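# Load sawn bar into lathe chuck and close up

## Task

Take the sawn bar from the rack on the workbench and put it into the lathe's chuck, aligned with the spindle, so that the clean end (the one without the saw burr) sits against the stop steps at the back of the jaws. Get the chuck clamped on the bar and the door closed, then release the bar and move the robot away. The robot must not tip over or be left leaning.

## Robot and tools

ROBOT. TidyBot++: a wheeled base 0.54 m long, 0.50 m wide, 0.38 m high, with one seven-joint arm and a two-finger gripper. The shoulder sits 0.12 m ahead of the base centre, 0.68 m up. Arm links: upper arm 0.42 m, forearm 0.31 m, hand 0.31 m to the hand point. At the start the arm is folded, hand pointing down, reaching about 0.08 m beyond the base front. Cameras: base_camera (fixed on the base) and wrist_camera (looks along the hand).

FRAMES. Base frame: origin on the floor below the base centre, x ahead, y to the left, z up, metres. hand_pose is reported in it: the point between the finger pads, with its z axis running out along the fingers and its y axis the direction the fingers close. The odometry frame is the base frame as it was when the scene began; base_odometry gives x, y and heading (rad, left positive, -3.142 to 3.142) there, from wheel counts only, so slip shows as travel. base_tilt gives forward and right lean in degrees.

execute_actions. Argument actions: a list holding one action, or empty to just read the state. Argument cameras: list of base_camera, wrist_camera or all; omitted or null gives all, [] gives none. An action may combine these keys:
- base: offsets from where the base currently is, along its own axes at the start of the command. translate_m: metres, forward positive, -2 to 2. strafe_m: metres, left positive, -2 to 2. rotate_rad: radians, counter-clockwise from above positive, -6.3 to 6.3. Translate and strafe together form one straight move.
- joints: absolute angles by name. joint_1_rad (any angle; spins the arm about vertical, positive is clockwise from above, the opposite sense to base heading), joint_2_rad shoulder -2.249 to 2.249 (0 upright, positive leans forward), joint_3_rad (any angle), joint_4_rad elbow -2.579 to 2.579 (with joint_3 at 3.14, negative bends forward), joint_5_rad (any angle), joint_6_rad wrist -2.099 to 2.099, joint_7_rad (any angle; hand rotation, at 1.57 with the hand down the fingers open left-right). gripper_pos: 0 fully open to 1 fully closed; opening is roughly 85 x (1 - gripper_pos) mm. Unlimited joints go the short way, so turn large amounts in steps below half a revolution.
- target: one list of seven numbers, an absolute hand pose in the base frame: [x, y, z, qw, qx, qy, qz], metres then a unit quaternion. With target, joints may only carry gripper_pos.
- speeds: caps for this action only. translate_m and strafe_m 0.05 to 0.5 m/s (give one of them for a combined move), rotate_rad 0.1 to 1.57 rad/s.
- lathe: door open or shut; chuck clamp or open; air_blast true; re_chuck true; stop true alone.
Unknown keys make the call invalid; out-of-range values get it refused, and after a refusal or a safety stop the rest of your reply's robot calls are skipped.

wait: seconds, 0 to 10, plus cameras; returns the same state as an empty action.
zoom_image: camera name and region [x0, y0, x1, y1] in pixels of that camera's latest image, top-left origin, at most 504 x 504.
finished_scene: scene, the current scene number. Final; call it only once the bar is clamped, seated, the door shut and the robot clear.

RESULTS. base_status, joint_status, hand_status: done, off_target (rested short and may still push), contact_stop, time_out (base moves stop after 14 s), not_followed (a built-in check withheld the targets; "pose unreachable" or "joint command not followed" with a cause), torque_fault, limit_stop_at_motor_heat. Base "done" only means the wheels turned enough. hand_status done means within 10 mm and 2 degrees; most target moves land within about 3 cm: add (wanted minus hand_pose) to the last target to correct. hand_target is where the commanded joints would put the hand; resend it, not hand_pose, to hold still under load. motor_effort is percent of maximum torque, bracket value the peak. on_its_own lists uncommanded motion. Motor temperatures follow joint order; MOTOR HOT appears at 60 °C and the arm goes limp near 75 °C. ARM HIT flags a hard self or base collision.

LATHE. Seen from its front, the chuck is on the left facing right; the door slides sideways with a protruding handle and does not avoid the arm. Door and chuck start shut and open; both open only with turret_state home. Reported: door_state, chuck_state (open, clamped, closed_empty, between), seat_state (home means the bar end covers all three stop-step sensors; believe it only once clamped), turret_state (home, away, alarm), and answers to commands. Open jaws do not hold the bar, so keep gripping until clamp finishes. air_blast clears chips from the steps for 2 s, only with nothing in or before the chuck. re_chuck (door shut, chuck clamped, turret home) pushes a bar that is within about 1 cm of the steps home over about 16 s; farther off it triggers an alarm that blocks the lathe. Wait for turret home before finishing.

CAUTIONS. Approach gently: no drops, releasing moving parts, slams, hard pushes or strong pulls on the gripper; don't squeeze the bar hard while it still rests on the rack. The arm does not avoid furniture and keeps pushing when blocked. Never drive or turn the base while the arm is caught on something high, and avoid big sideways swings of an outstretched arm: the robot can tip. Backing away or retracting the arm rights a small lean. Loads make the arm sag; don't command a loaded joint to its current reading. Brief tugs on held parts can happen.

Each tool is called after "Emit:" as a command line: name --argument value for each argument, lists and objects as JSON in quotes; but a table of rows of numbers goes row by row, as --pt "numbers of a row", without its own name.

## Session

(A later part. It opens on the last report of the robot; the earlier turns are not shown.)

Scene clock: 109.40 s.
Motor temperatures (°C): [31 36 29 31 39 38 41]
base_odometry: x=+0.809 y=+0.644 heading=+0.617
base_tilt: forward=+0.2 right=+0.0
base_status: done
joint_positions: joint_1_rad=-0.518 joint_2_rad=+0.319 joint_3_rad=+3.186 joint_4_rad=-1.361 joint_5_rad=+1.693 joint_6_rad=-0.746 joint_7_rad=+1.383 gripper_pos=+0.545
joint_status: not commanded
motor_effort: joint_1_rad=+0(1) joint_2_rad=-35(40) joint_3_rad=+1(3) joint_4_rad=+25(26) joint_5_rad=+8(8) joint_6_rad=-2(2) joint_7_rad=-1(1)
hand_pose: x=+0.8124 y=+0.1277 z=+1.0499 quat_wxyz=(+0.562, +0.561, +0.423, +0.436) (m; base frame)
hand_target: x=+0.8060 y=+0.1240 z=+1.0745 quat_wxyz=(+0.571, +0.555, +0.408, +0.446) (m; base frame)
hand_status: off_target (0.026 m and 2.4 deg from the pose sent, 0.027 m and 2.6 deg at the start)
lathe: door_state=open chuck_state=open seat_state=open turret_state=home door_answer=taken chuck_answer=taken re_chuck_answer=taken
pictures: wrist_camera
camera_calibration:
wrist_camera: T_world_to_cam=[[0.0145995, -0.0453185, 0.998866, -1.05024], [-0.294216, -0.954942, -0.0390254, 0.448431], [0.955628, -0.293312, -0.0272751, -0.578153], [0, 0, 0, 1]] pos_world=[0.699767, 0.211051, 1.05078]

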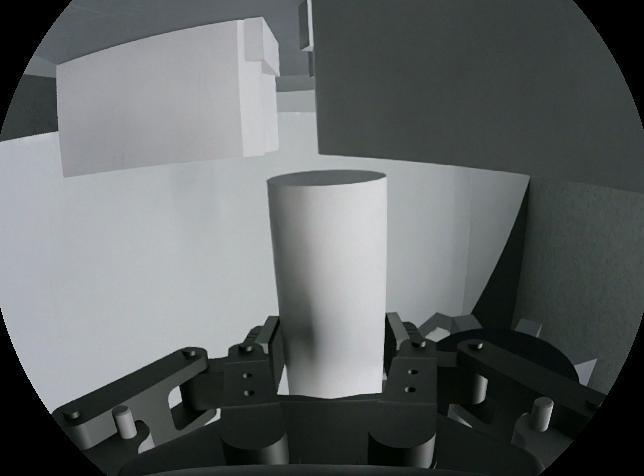

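Emit:
execute_actions --actions '[{"base":{"strafe_m":0.014,"translate_m":0.0007},"speeds":{"strafe_m":0.05}}]' --cameras '["wrist_camera"]'

Emit:
zoom_image --camera "wrist_camera" --region '[230, 120, 410, 240]'

Scene clock: 110.60 s.
Motor temperatures (°C): [31 36 29 31 39 38 41]
base_odometry: x=+0.802 y=+0.656 heading=+0.616
base_tilt: forward=+0.2 right=+0.0
base_status: done
joint_positions: joint_1_rad=-0.517 joint_2_rad=+0.319 joint_3_rad=+3.188 joint_4_rad=-1.361 joint_5_rad=+1.693 joint_6_rad=-0.749 joint_7_rad=+1.383 gripper_pos=+0.545
joint_status: not commanded
motor_effort: joint_1_rad=-1(5) joint_2_rad=-35(38) joint_3_rad=+1(3) joint_4_rad=+25(25) joint_5_rad=+8(9) joint_6_rad=+0(3) joint_7_rad=-1(1)
hand_pose: x=+0.8124 y=+0.1252 z=+1.0502 quat_wxyz=(+0.563, +0.562, +0.422, +0.435) (m; base frame)
hand_target: x=+0.8060 y=+0.1240 z=+1.0745 quat_wxyz=(+0.571, +0.555, +0.408, +0.446) (m; base frame)
hand_status: not commanded
lathe: door_state=open chuck_state=open seat_state=open turret_state=home door_answer=taken chuck_answer=taken re_chuck_answer=taken
pictures: wrist_camera
camera_calibration:
wrist_camera: T_world_to_cam=[[0.0136306, -0.0448569, 0.9989, -1.04992], [-0.299321, -0.953366, -0.0387278, 0.449724], [0.954055, -0.298464, -0.0264216, -0.577871], [0, 0, 0, 1]] pos_world=[0.700244, 0.209182, 1.05091]

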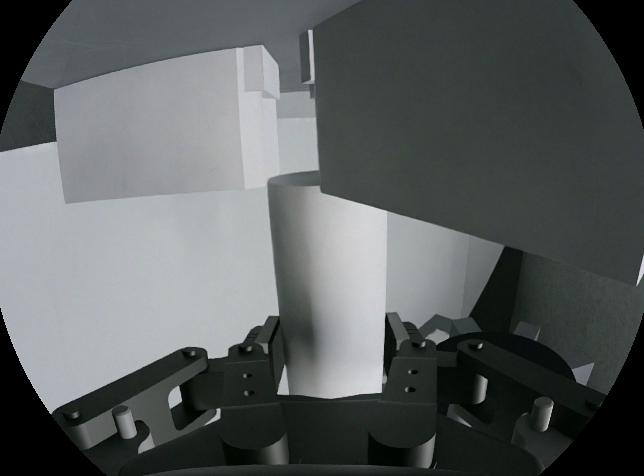

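Scaled by 2.800.

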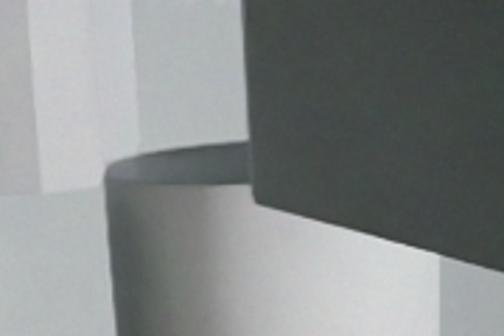

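Emit:
execute_actions --actions '[{"base":{"strafe_m":-0.006,"translate_m":-0.0043},"speeds":{"strafe_m":0.1}}]' --cameras '[]'

Emit:
execute_actions --actions '[{"base":{"strafe_m":0.008,"translate_m":0.0004},"speeds":{"strafe_m":0.05}}]' --cameras '["wrist_camera"]'

Emit:
zoom_image --camera "wrist_camera" --region '[230, 120, 410, 240]'

Scene clock: 111.53 s.
Motor temperatures (°C): [31 36 29 31 39 38 41]
base_odometry: x=+0.802 y=+0.649 heading=+0.616
base_tilt: forward=+0.2 right=+0.0
base_status: done
joint_positions: joint_1_rad=-0.518 joint_2_rad=+0.320 joint_3_rad=+3.188 joint_4_rad=-1.361 joint_5_rad=+1.693 joint_6_rad=-0.749 joint_7_rad=+1.383 gripper_pos=+0.545
joint_status: not commanded
motor_effort: joint_1_rad=+0(2) joint_2_rad=-35(38) joint_3_rad=+2(3) joint_4_rad=+24(25) joint_5_rad=+8(8) joint_6_rad=-1(2) joint_7_rad=-1(1)
hand_pose: x=+0.8123 y=+0.1268 z=+1.0499 quat_wxyz=(+0.563, +0.562, +0.423, +0.435) (m; base frame)
hand_target: x=+0.8060 y=+0.1240 z=+1.0745 quat_wxyz=(+0.571, +0.555, +0.408, +0.446) (m; base frame)
hand_status: not commanded
lathe: door_state=open chuck_state=open seat_state=open turret_state=home door_answer=taken chuck_answer=taken re_chuck_answer=taken
pictures: none
No camera images: "cameras" was empty.

Scene clock: 112.17 s.
Motor temperatures (°C): [31 36 29 31 39 38 41]
base_odometry: x=+0.797 y=+0.655 heading=+0.616
base_tilt: forward=+0.2 right=+0.0
base_status: done
joint_positions: joint_1_rad=-0.521 joint_2_rad=+0.320 joint_3_rad=+3.187 joint_4_rad=-1.361 joint_5_rad=+1.693 joint_6_rad=-0.749 joint_7_rad=+1.383 gripper_pos=+0.545
joint_status: not commanded
motor_effort: joint_1_rad=+0(3) joint_2_rad=-36(37) joint_3_rad=+2(3) joint_4_rad=+25(25) joint_5_rad=+8(8) joint_6_rad=-1(2) joint_7_rad=-1(2)
hand_pose: x=+0.8120 y=+0.1293 z=+1.0497 quat_wxyz=(+0.562, +0.561, +0.424, +0.436) (m; base frame)
hand_target: x=+0.8060 y=+0.1240 z=+1.0745 quat_wxyz=(+0.571, +0.555, +0.408, +0.446) (m; base frame)
hand_status: not commanded
lathe: door_state=open chuck_state=open seat_state=open turret_state=home door_answer=taken chuck_answer=taken re_chuck_answer=taken
pictures: wrist_camera
camera_calibration:
wrist_camera: T_world_to_cam=[[0.0145644, -0.0447735, 0.998891, -1.04997], [-0.293843, -0.955077, -0.0385252, 0.449038], [0.955743, -0.292956, -0.0270665, -0.577743], [0, 0, 0, 1]] pos_world=[0.699412, 0.212601, 1.05047]

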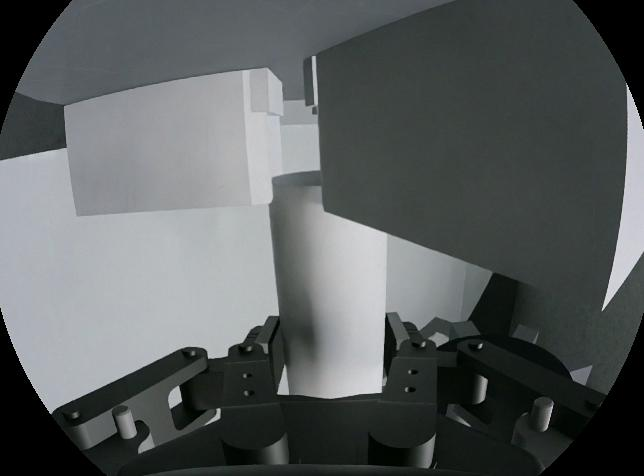

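Scaled by 2.800.

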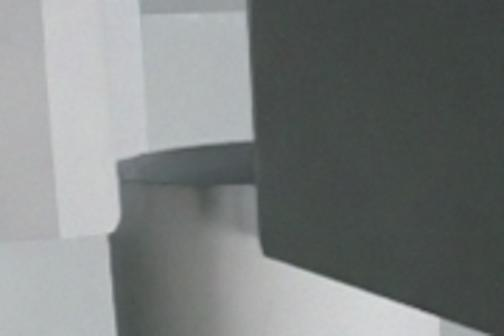

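Emit:
execute_actions --actions '[{"base":{"strafe_m":0.010,"translate_m":0.0005},"speeds":{"strafe_m":0.05}}]' --cameras '["wrist_camera"]'

Scene clock: 112.90 s.
Motor temperatures (°C): [31 36 29 31 39 38 41]
base_odometry: x=+0.792 y=+0.664 heading=+0.616
base_tilt: forward=+0.2 right=+0.0
base_status: done
joint_positions: joint_1_rad=-0.523 joint_2_rad=+0.321 joint_3_rad=+3.186 joint_4_rad=-1.360 joint_5_rad=+1.693 joint_6_rad=-0.749 joint_7_rad=+1.383 gripper_pos=+0.545
joint_status: not commanded
motor_effort: joint_1_rad=+0(2) joint_2_rad=-35(38) joint_3_rad=+2(3) joint_4_rad=+25(25) joint_5_rad=+8(8) joint_6_rad=-2(2) joint_7_rad=-1(1)
hand_pose: x=+0.8118 y=+0.1309 z=+1.0498 quat_wxyz=(+0.561, +0.561, +0.424, +0.437) (m; base frame)
hand_target: x=+0.8060 y=+0.1240 z=+1.0745 quat_wxyz=(+0.571, +0.555, +0.408, +0.446) (m; base frame)
hand_status: not commanded
lathe: door_state=open chuck_state=open seat_state=open turret_state=home door_answer=taken chuck_answer=taken re_chuck_answer=taken
pictures: wrist_camera
camera_calibration:
wrist_camera: T_world_to_cam=[[0.0145375, -0.0449864, 0.998882, -1.04991], [-0.291668, -0.955732, -0.0387983, 0.449073], [0.956409, -0.290778, -0.027015, -0.577972], [0, 0, 0, 1]] pos_world=[0.699021, 0.2139, 1.05055]

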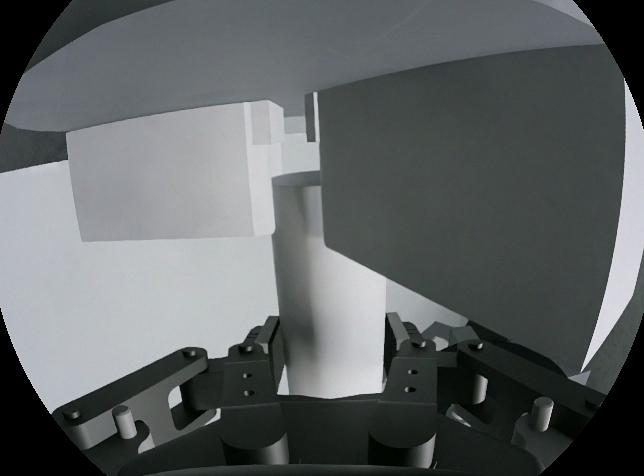

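Emit:
execute_actions --actions '[{"base":{"strafe_m":0.008,"translate_m":0.0004},"speeds":{"strafe_m":0.05}}]' --cameras '["wrist_camera"]'

Emit:
zoom_image --camera "wrist_camera" --region '[230, 120, 410, 240]'

Scene clock: 113.63 s.
Motor temperatures (°C): [31 36 29 31 39 38 41]
base_odometry: x=+0.788 y=+0.670 heading=+0.616
base_tilt: forward=+0.2 right=+0.0
base_status: done
joint_positions: joint_1_rad=-0.523 joint_2_rad=+0.321 joint_3_rad=+3.186 joint_4_rad=-1.360 joint_5_rad=+1.693 joint_6_rad=-0.749 joint_7_rad=+1.383 gripper_pos=+0.545
joint_status: not commanded
motor_effort: joint_1_rad=+0(3) joint_2_rad=-36(38) joint_3_rad=+1(4) joint_4_rad=+24(25) joint_5_rad=+8(8) joint_6_rad=+0(2) joint_7_rad=-1(1)
hand_pose: x=+0.8118 y=+0.1315 z=+1.0497 quat_wxyz=(+0.561, +0.560, +0.424, +0.437) (m; base frame)
hand_target: x=+0.8060 y=+0.1240 z=+1.0745 quat_wxyz=(+0.571, +0.555, +0.408, +0.446) (m; base frame)
hand_status: not commanded
lathe: door_state=open chuck_state=open seat_state=open turret_state=home door_answer=taken chuck_answer=taken re_chuck_answer=taken
pictures: wrist_camera
camera_calibration:
wrist_camera: T_world_to_cam=[[0.0146242, -0.0451665, 0.998872, -1.04987], [-0.29077, -0.955999, -0.0389708, 0.449167], [0.956681, -0.289872, -0.0271138, -0.578026], [0, 0, 0, 1]] pos_world=[0.698945, 0.21443, 1.05052]

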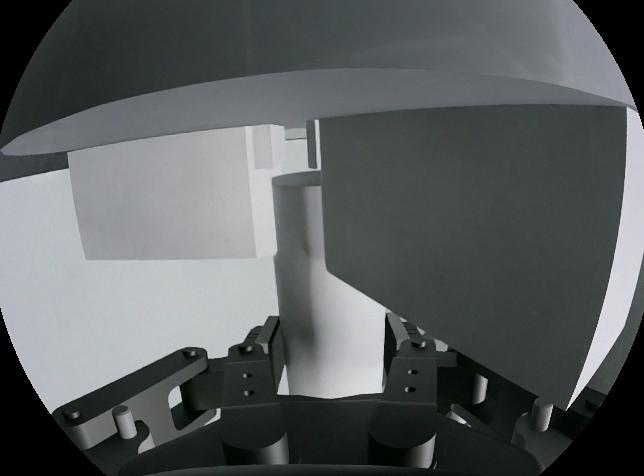

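Scaled by 2.800.

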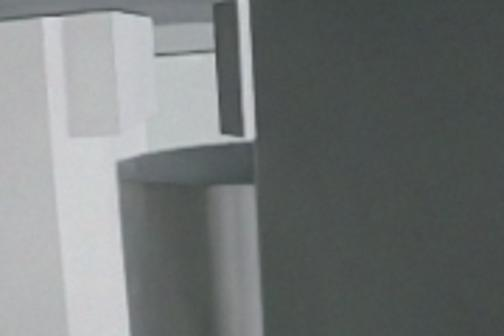

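Emit:
execute_actions --actions '[{"base":{"strafe_m":0.005,"translate_m":0.0002},"speeds":{"strafe_m":0.05}}]' --cameras '["wrist_camera"]'

Emit:
zoom_image --camera "wrist_camera" --region '[230, 120, 410, 240]'

Scene clock: 114.43 s.
Motor temperatures (°C): [31 36 29 31 39 38 41]
base_odometry: x=+0.785 y=+0.674 heading=+0.616
base_tilt: forward=+0.2 right=+0.0
base_status: done
joint_positions: joint_1_rad=-0.523 joint_2_rad=+0.321 joint_3_rad=+3.185 joint_4_rad=-1.360 joint_5_rad=+1.693 joint_6_rad=-0.749 joint_7_rad=+1.383 gripper_pos=+0.545
joint_status: not commanded
motor_effort: joint_1_rad=+0(5) joint_2_rad=-35(39) joint_3_rad=+2(4) joint_4_rad=+25(25) joint_5_rad=+8(8) joint_6_rad=-1(3) joint_7_rad=-1(1)
hand_pose: x=+0.8120 y=+0.1311 z=+1.0496 quat_wxyz=(+0.561, +0.561, +0.424, +0.437) (m; base frame)
hand_target: x=+0.8060 y=+0.1240 z=+1.0745 quat_wxyz=(+0.571, +0.555, +0.408, +0.446) (m; base frame)
hand_status: not commanded
lathe: door_state=open chuck_state=open seat_state=open turret_state=home door_answer=taken chuck_answer=taken re_chuck_answer=taken
pictures: wrist_camera
camera_calibration:
wrist_camera: T_world_to_cam=[[0.0147623, -0.0451621, 0.998871, -1.04988], [-0.291292, -0.955842, -0.0389117, 0.449211], [0.95652, -0.290389, -0.0272658, -0.577927], [0, 0, 0, 1]] pos_world=[0.699149, 0.214137, 1.05041]

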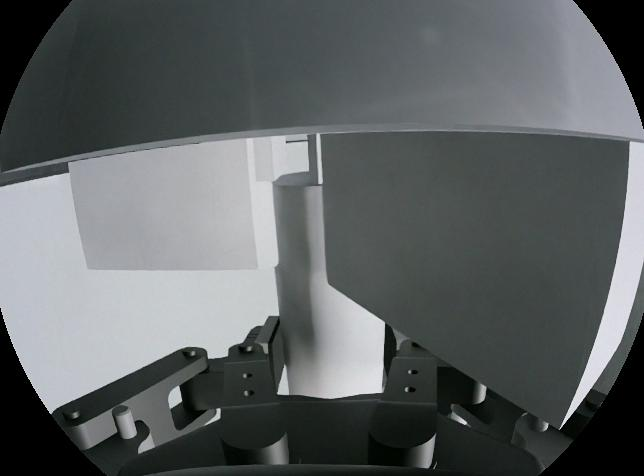

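Scaled by 2.800.

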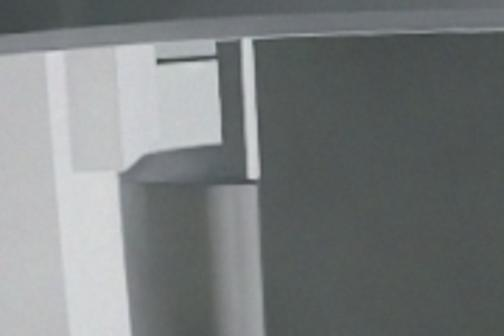

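Emit:
execute_actions --actions '[{"base":{"strafe_m":0.004,"translate_m":0.0002},"speeds":{"strafe_m":0.05}}]' --cameras '[]'

Emit:
execute_actions --actions '[{"lathe":{"chuck":"clamp"}}]' --cameras '[]'

Emit:
wait --seconds 1.5 --cameras '["wrist_camera"]'

Scene clock: 115.13 s.
Motor temperatures (°C): [31 36 29 31 39 38 41]
base_odometry: x=+0.783 y=+0.678 heading=+0.616
base_tilt: forward=+0.2 right=+0.0
base_status: done
joint_positions: joint_1_rad=-0.520 joint_2_rad=+0.321 joint_3_rad=+3.186 joint_4_rad=-1.360 joint_5_rad=+1.693 joint_6_rad=-0.750 joint_7_rad=+1.383 gripper_pos=+0.545
joint_status: not commanded
motor_effort: joint_1_rad=+0(4) joint_2_rad=-36(37) joint_3_rad=+2(3) joint_4_rad=+25(25) joint_5_rad=+8(8) joint_6_rad=-1(2) joint_7_rad=+0(1)
hand_pose: x=+0.8123 y=+0.1287 z=+1.0498 quat_wxyz=(+0.562, +0.561, +0.423, +0.436) (m; base frame)
hand_target: x=+0.8060 y=+0.1240 z=+1.0745 quat_wxyz=(+0.571, +0.555, +0.408, +0.446) (m; base frame)
hand_status: not commanded
lathe: door_state=open chuck_state=open seat_state=open turret_state=home door_answer=taken chuck_answer=taken re_chuck_answer=taken
pictures: none
No camera images: "cameras" was empty.

Scene clock: 115.43 s.
Motor temperatures (°C): [31 36 29 31 39 38 41]
base_odometry: x=+0.783 y=+0.678 heading=+0.616
base_tilt: forward=+0.2 right=+0.0
base_status: not commanded
joint_positions: joint_1_rad=-0.520 joint_2_rad=+0.321 joint_3_rad=+3.186 joint_4_rad=-1.359 joint_5_rad=+1.693 joint_6_rad=-0.750 joint_7_rad=+1.383 gripper_pos=+0.545
joint_status: not commanded
motor_effort: joint_1_rad=+0(0) joint_2_rad=-34(36) joint_3_rad=+1(2) joint_4_rad=+23(25) joint_5_rad=+7(8) joint_6_rad=-2(2) joint_7_rad=-1(1)
hand_pose: x=+0.8122 y=+0.1287 z=+1.0501 quat_wxyz=(+0.562, +0.561, +0.423, +0.436) (m; base frame)
hand_target: x=+0.8060 y=+0.1240 z=+1.0745 quat_wxyz=(+0.571, +0.555, +0.408, +0.446) (m; base frame)
hand_status: not commanded
lathe: door_state=open chuck_state=between seat_state=open turret_state=home door_answer=taken chuck_answer=taken re_chuck_answer=taken
pictures: none
No camera images: "cameras" was empty.

Scene clock: 116.93 s.
Motor temperatures (°C): [31 36 29 31 39 38 41]
base_odometry: x=+0.783 y=+0.678 heading=+0.616
base_tilt: forward=+0.2 right=+0.0
base_status: not commanded
joint_positions: joint_1_rad=-0.520 joint_2_rad=+0.321 joint_3_rad=+3.186 joint_4_rad=-1.358 joint_5_rad=+1.693 joint_6_rad=-0.750 joint_7_rad=+1.383 gripper_pos=+0.545
joint_status: not commanded
motor_effort: joint_1_rad=+0(0) joint_2_rad=-35(36) joint_3_rad=+0(2) joint_4_rad=+24(25) joint_5_rad=+5(8) joint_6_rad=-1(2) joint_7_rad=-3(1)
hand_pose: x=+0.8122 y=+0.1287 z=+1.0512 quat_wxyz=(+0.562, +0.561, +0.422, +0.437) (m; base frame)
hand_target: x=+0.8060 y=+0.1240 z=+1.0745 quat_wxyz=(+0.571, +0.555, +0.408, +0.446) (m; base frame)
hand_status: not commanded
wait: 1.50 s; at rest by 0.27 s
lathe: door_state=open chuck_state=clamped seat_state=open turret_state=home door_answer=taken chuck_answer=taken re_chuck_answer=taken
pictures: wrist_camera
camera_calibration:
wrist_camera: T_world_to_cam=[[0.0118936, -0.0454108, 0.998898, -1.04929], [-0.294888, -0.954699, -0.0398903, 0.450862], [0.955458, -0.294088, -0.0247459, -0.580116], [0, 0, 0, 1]] pos_world=[0.699709, 0.212183, 1.05176]

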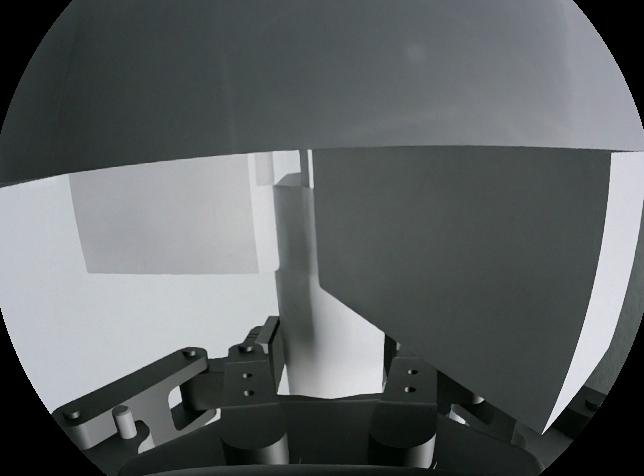

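Emit:
execute_actions --actions '[{"joints":{"gripper_pos":0.3}}]' --cameras '["wrist_camera"]'

Scene clock: 117.90 s.
Motor temperatures (°C): [31 36 29 31 39 38 41]
base_odometry: x=+0.783 y=+0.678 heading=+0.616
base_tilt: forward=+0.2 right=+0.0
base_status: not commanded
joint_positions: joint_1_rad=-0.520 joint_2_rad=+0.316 joint_3_rad=+3.186 joint_4_rad=-1.348 joint_5_rad=+1.693 joint_6_rad=-0.750 joint_7_rad=+1.383 gripper_pos=+0.300
joint_status: all done
motor_effort: joint_1_rad=+1(3) joint_2_rad=-33(39) joint_3_rad=+1(2) joint_4_rad=+22(25) joint_5_rad=+7(8) joint_6_rad=-1(2) joint_7_rad=+0(4)
hand_pose: x=+0.8109 y=+0.1278 z=+1.0596 quat_wxyz=(+0.563, +0.560, +0.417, +0.442) (m; base frame)
hand_target: x=+0.8060 y=+0.1240 z=+1.0745 quat_wxyz=(+0.571, +0.555, +0.408, +0.446) (m; base frame)
hand_status: not commanded
lathe: door_state=open chuck_state=clamped seat_state=open turret_state=home door_answer=taken chuck_answer=taken re_chuck_answer=taken
pictures: wrist_camera
camera_calibration:
wrist_camera: T_world_to_cam=[[-0.000791594, -0.052021, 0.998646, -1.04629], [-0.294595, -0.954316, -0.0499454, 0.460235], [0.955622, -0.294236, -0.0145697, -0.589852], [0, 0, 0, 1]] pos_world=[0.69843, 0.211225, 1.05927]

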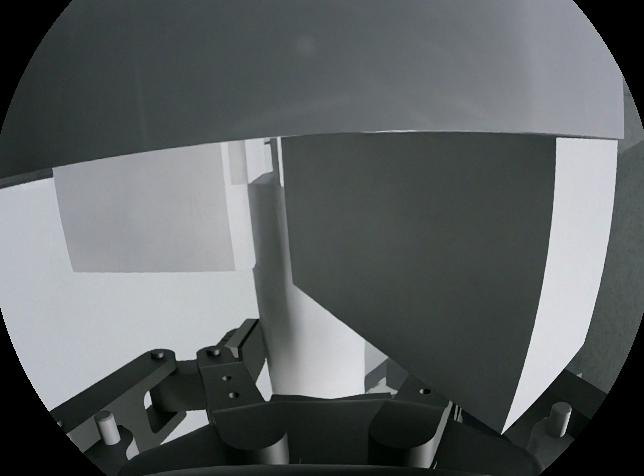

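Emit:
execute_actions --actions '[{"target":[0.806,0.124,1.066,0.5716,0.5556,0.4085,0.4461]}]' --cameras '[]'

Emit:
execute_actions --actions '[{"base":{"translate_m":-0.08,"strafe_m":-0.01},"speeds":{"translate_m":0.1}}]' --cameras '["wrist_camera"]'

Scene clock: 118.70 s.
Motor temperatures (°C): [31 36 29 31 39 38 41]
base_odometry: x=+0.783 y=+0.678 heading=+0.616
base_tilt: forward=+0.2 right=+0.0
base_status: not commanded
joint_positions: joint_1_rad=-0.518 joint_2_rad=+0.315 joint_3_rad=+3.185 joint_4_rad=-1.356 joint_5_rad=+1.712 joint_6_rad=-0.750 joint_7_rad=+1.369 gripper_pos=+0.300
joint_status: not commanded
motor_effort: joint_1_rad=+0(1) joint_2_rad=-32(33) joint_3_rad=+2(2) joint_4_rad=+22(23) joint_5_rad=+7(7) joint_6_rad=-1(2) joint_7_rad=-1(1)
hand_pose: x=+0.8107 y=+0.1280 z=+1.0595 quat_wxyz=(+0.565, +0.557, +0.418, +0.443) (m; base frame)
hand_target: x=+0.8060 y=+0.1240 z=+1.0660 quat_wxyz=(+0.571, +0.555, +0.408, +0.446) (m; base frame)
hand_status: done (0.009 m and 1.3 deg from the pose sent, 0.009 m and 1.6 deg at the start)
lathe: door_state=open chuck_state=clamped seat_state=open turret_state=home door_answer=taken chuck_answer=taken re_chuck_answer=taken
pictures: none
No camera images: "cameras" was empty.

Scene clock: 120.03 s.
Motor temperatures (°C): [31 36 29 31 39 38 41]
base_odometry: x=+0.724 y=+0.623 heading=+0.616
base_tilt: forward=+0.2 right=+0.0
base_status: done
joint_positions: joint_1_rad=-0.518 joint_2_rad=+0.299 joint_3_rad=+3.184 joint_4_rad=-1.356 joint_5_rad=+1.712 joint_6_rad=-0.750 joint_7_rad=+1.369 gripper_pos=+0.300
joint_status: not commanded
motor_effort: joint_1_rad=+0(1) joint_2_rad=-29(35) joint_3_rad=+1(2) joint_4_rad=+20(21) joint_5_rad=+5(6) joint_6_rad=-1(1) joint_7_rad=-1(1)
hand_pose: x=+0.8054 y=+0.1250 z=+1.0702 quat_wxyz=(+0.566, +0.556, +0.412, +0.448) (m; base frame)
hand_target: x=+0.8060 y=+0.1240 z=+1.0660 quat_wxyz=(+0.571, +0.555, +0.408, +0.446) (m; base frame)
hand_status: not commanded
lathe: door_state=open chuck_state=clamped seat_state=open turret_state=home door_answer=taken chuck_answer=taken re_chuck_answer=taken
pictures: wrist_camera
camera_calibration:
wrist_camera: T_world_to_cam=[[-0.0202943, -0.0544174, 0.998312, -1.04062], [-0.291442, -0.95483, -0.0579718, 0.46264], [0.956373, -0.292126, 0.00351807, -0.605434], [0, 0, 0, 1]] pos_world=[0.692735, 0.208252, 1.06781]

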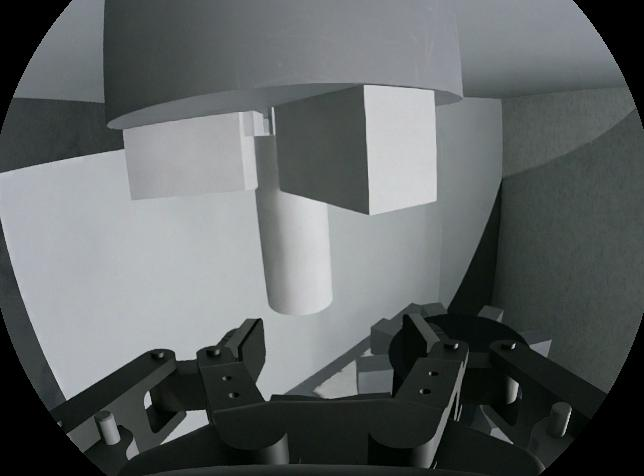

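Clear. Back out.

Emit:
execute_actions --actions '[{"base":{"translate_m":-0.55},"speeds":{"translate_m":0.35}}]' --cameras '[]'

Emit:
execute_actions --actions '[{"base":{"translate_m":-0.15},"lathe":{"door":"shut"}}]' --cameras '["wrist_camera"]'

Emit:
wait --seconds 6 --cameras '[]'

Emit:
execute_actions --actions '[{"lathe":{"re_chuck":true}}]' --cameras '[]'

Emit:
wait --seconds 10 --cameras '[]'

Emit:
wait --seconds 8 --cameras '["wrist_camera"]'

Scene clock: 122.83 s.
Motor temperatures (°C): [31 36 29 31 39 38 41]
base_odometry: x=+0.275 y=+0.306 heading=+0.616
base_tilt: forward=+0.2 right=+0.0
base_status: done
joint_positions: joint_1_rad=-0.518 joint_2_rad=+0.296 joint_3_rad=+3.184 joint_4_rad=-1.356 joint_5_rad=+1.712 joint_6_rad=-0.750 joint_7_rad=+1.369 gripper_pos=+0.300
joint_status: not commanded
motor_effort: joint_1_rad=+0(2) joint_2_rad=-29(33) joint_3_rad=+1(2) joint_4_rad=+20(21) joint_5_rad=+6(6) joint_6_rad=+0(1) joint_7_rad=+0(1)
hand_pose: x=+0.8043 y=+0.1242 z=+1.0723 quat_wxyz=(+0.566, +0.556, +0.411, +0.449) (m; base frame)
hand_target: x=+0.8060 y=+0.1240 z=+1.0660 quat_wxyz=(+0.571, +0.555, +0.408, +0.446) (m; base frame)
hand_status: not commanded
lathe: door_state=open chuck_state=clamped seat_state=open turret_state=home door_answer=taken chuck_answer=taken re_chuck_answer=taken
pictures: none
No camera images: "cameras" was empty.

Scene clock: 124.20 s.
Motor temperatures (°C): [31 36 29 31 39 38 41]
base_odometry: x=+0.152 y=+0.219 heading=+0.616
base_tilt: forward=+0.2 right=+0.0
base_status: done
joint_positions: joint_1_rad=-0.517 joint_2_rad=+0.290 joint_3_rad=+3.182 joint_4_rad=-1.356 joint_5_rad=+1.712 joint_6_rad=-0.750 joint_7_rad=+1.369 gripper_pos=+0.300
joint_status: not commanded
motor_effort: joint_1_rad=+0(2) joint_2_rad=-29(32) joint_3_rad=+1(2) joint_4_rad=+20(21) joint_5_rad=+5(6) joint_6_rad=+0(1) joint_7_rad=+0(1)
hand_pose: x=+0.8023 y=+0.1240 z=+1.0759 quat_wxyz=(+0.566, +0.555, +0.409, +0.452) (m; base frame)
hand_target: x=+0.8060 y=+0.1240 z=+1.0660 quat_wxyz=(+0.571, +0.555, +0.408, +0.446) (m; base frame)
hand_status: not commanded
lathe: door_state=between chuck_state=clamped seat_state=open turret_state=home door_answer=taken chuck_answer=taken re_chuck_answer=taken
pictures: wrist_camera
camera_calibration:
wrist_camera: T_world_to_cam=[[-0.0276659, -0.0594422, 0.997848, -1.03943], [-0.289616, -0.954939, -0.0649159, 0.467139], [0.956743, -0.290789, 0.00920383, -0.609337], [0, 0, 0, 1]] pos_world=[0.689513, 0.207115, 1.07313]

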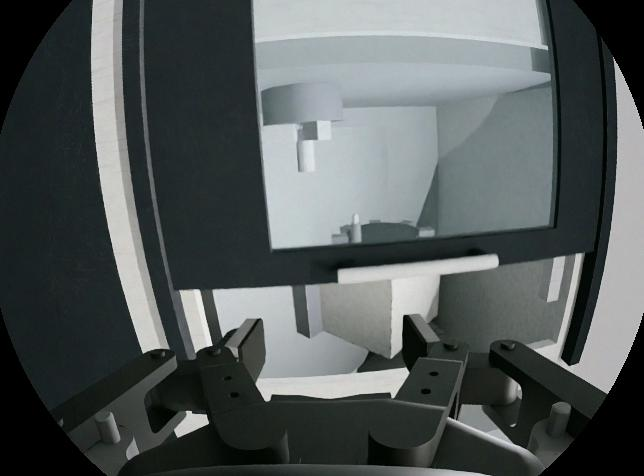

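Scene clock: 130.20 s.
Motor temperatures (°C): [31 36 29 31 39 38 41]
base_odometry: x=+0.152 y=+0.219 heading=+0.616
base_tilt: forward=+0.2 right=+0.0
base_status: done
joint_positions: joint_1_rad=-0.517 joint_2_rad=+0.290 joint_3_rad=+3.182 joint_4_rad=-1.356 joint_5_rad=+1.712 joint_6_rad=-0.750 joint_7_rad=+1.369 gripper_pos=+0.300
joint_status: not commanded
motor_effort: joint_1_rad=+0(2) joint_2_rad=-29(32) joint_3_rad=+2(2) joint_4_rad=+20(21) joint_5_rad=+5(6) joint_6_rad=+0(1) joint_7_rad=-1(1)
hand_pose: x=+0.8023 y=+0.1240 z=+1.0759 quat_wxyz=(+0.566, +0.555, +0.409, +0.452) (m; base frame)
hand_target: x=+0.8060 y=+0.1240 z=+1.0660 quat_wxyz=(+0.571, +0.555, +0.408, +0.446) (m; base frame)
hand_status: not commanded
wait: 6.00 s; at rest by 0.27 s
lathe: door_state=shut chuck_state=clamped seat_state=open turret_state=home door_answer=taken chuck_answer=taken re_chuck_answer=taken
pictures: none
No camera images: "cameras" was empty.

Scene clock: 130.50 s.
Motor temperatures (°C): [31 36 29 31 39 38 41]
base_odometry: x=+0.152 y=+0.219 heading=+0.616
base_tilt: forward=+0.2 right=+0.0
base_status: not commanded
joint_positions: joint_1_rad=-0.517 joint_2_rad=+0.290 joint_3_rad=+3.182 joint_4_rad=-1.356 joint_5_rad=+1.712 joint_6_rad=-0.750 joint_7_rad=+1.369 gripper_pos=+0.300
joint_status: not commanded
motor_effort: joint_1_rad=+0(1) joint_2_rad=-29(29) joint_3_rad=+1(1) joint_4_rad=+20(20) joint_5_rad=+5(5) joint_6_rad=-1(1) joint_7_rad=-1(1)
hand_pose: x=+0.8023 y=+0.1240 z=+1.0759 quat_wxyz=(+0.566, +0.555, +0.409, +0.452) (m; base frame)
hand_target: x=+0.8060 y=+0.1240 z=+1.0660 quat_wxyz=(+0.571, +0.555, +0.408, +0.446) (m; base frame)
hand_status: not commanded
lathe: door_state=shut chuck_state=clamped seat_state=open turret_state=away door_answer=taken chuck_answer=taken re_chuck_answer=taken
pictures: none
No camera images: "cameras" was empty.

Scene clock: 140.50 s.
Motor temperatures (°C): [31 36 29 31 39 38 41]
base_odometry: x=+0.152 y=+0.219 heading=+0.616
base_tilt: forward=+0.2 right=+0.0
base_status: not commanded
joint_positions: joint_1_rad=-0.517 joint_2_rad=+0.290 joint_3_rad=+3.182 joint_4_rad=-1.356 joint_5_rad=+1.712 joint_6_rad=-0.750 joint_7_rad=+1.369 gripper_pos=+0.300
joint_status: not commanded
motor_effort: joint_1_rad=+0(1) joint_2_rad=-29(29) joint_3_rad=+1(1) joint_4_rad=+20(20) joint_5_rad=+6(5) joint_6_rad=+0(1) joint_7_rad=-1(1)
hand_pose: x=+0.8023 y=+0.1240 z=+1.0759 quat_wxyz=(+0.566, +0.555, +0.409, +0.452) (m; base frame)
hand_target: x=+0.8060 y=+0.1240 z=+1.0660 quat_wxyz=(+0.571, +0.555, +0.408, +0.446) (m; base frame)
hand_status: not commanded
wait: 10.00 s; at rest by 0.27 s
lathe: door_state=shut chuck_state=clamped seat_state=home turret_state=away door_answer=taken chuck_answer=taken re_chuck_answer=taken
pictures: none
No camera images: "cameras" was empty.

Scene clock: 148.50 s.
Motor temperatures (°C): [31 36 29 31 39 38 41]
base_odometry: x=+0.152 y=+0.219 heading=+0.616
base_tilt: forward=+0.2 right=+0.0
base_status: not commanded
joint_positions: joint_1_rad=-0.517 joint_2_rad=+0.290 joint_3_rad=+3.182 joint_4_rad=-1.356 joint_5_rad=+1.712 joint_6_rad=-0.750 joint_7_rad=+1.369 gripper_pos=+0.300
joint_status: not commanded
motor_effort: joint_1_rad=+0(1) joint_2_rad=-29(29) joint_3_rad=+1(1) joint_4_rad=+20(20) joint_5_rad=+5(5) joint_6_rad=+0(1) joint_7_rad=+0(1)
hand_pose: x=+0.8023 y=+0.1240 z=+1.0759 quat_wxyz=(+0.566, +0.555, +0.409, +0.452) (m; base frame)
hand_target: x=+0.8060 y=+0.1240 z=+1.0660 quat_wxyz=(+0.571, +0.555, +0.408, +0.446) (m; base frame)
hand_status: not commanded
wait: 8.00 s; at rest by 0.27 s
lathe: door_state=shut chuck_state=clamped seat_state=home turret_state=home door_answer=taken chuck_answer=taken re_chuck_answer=taken
pictures: wrist_camera
camera_calibration:
wrist_camera: T_world_to_cam=[[-0.0276659, -0.0594422, 0.997848, -1.03943], [-0.289616, -0.954939, -0.0649159, 0.467139], [0.956743, -0.290789, 0.00920383, -0.609337], [0, 0, 0, 1]] pos_world=[0.689513, 0.207115, 1.07313]

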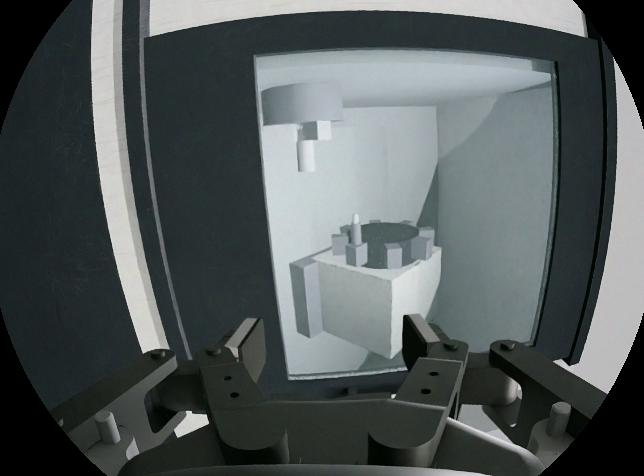

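Emit:
finished_scene --scene 2

The scene is finished: the task was done.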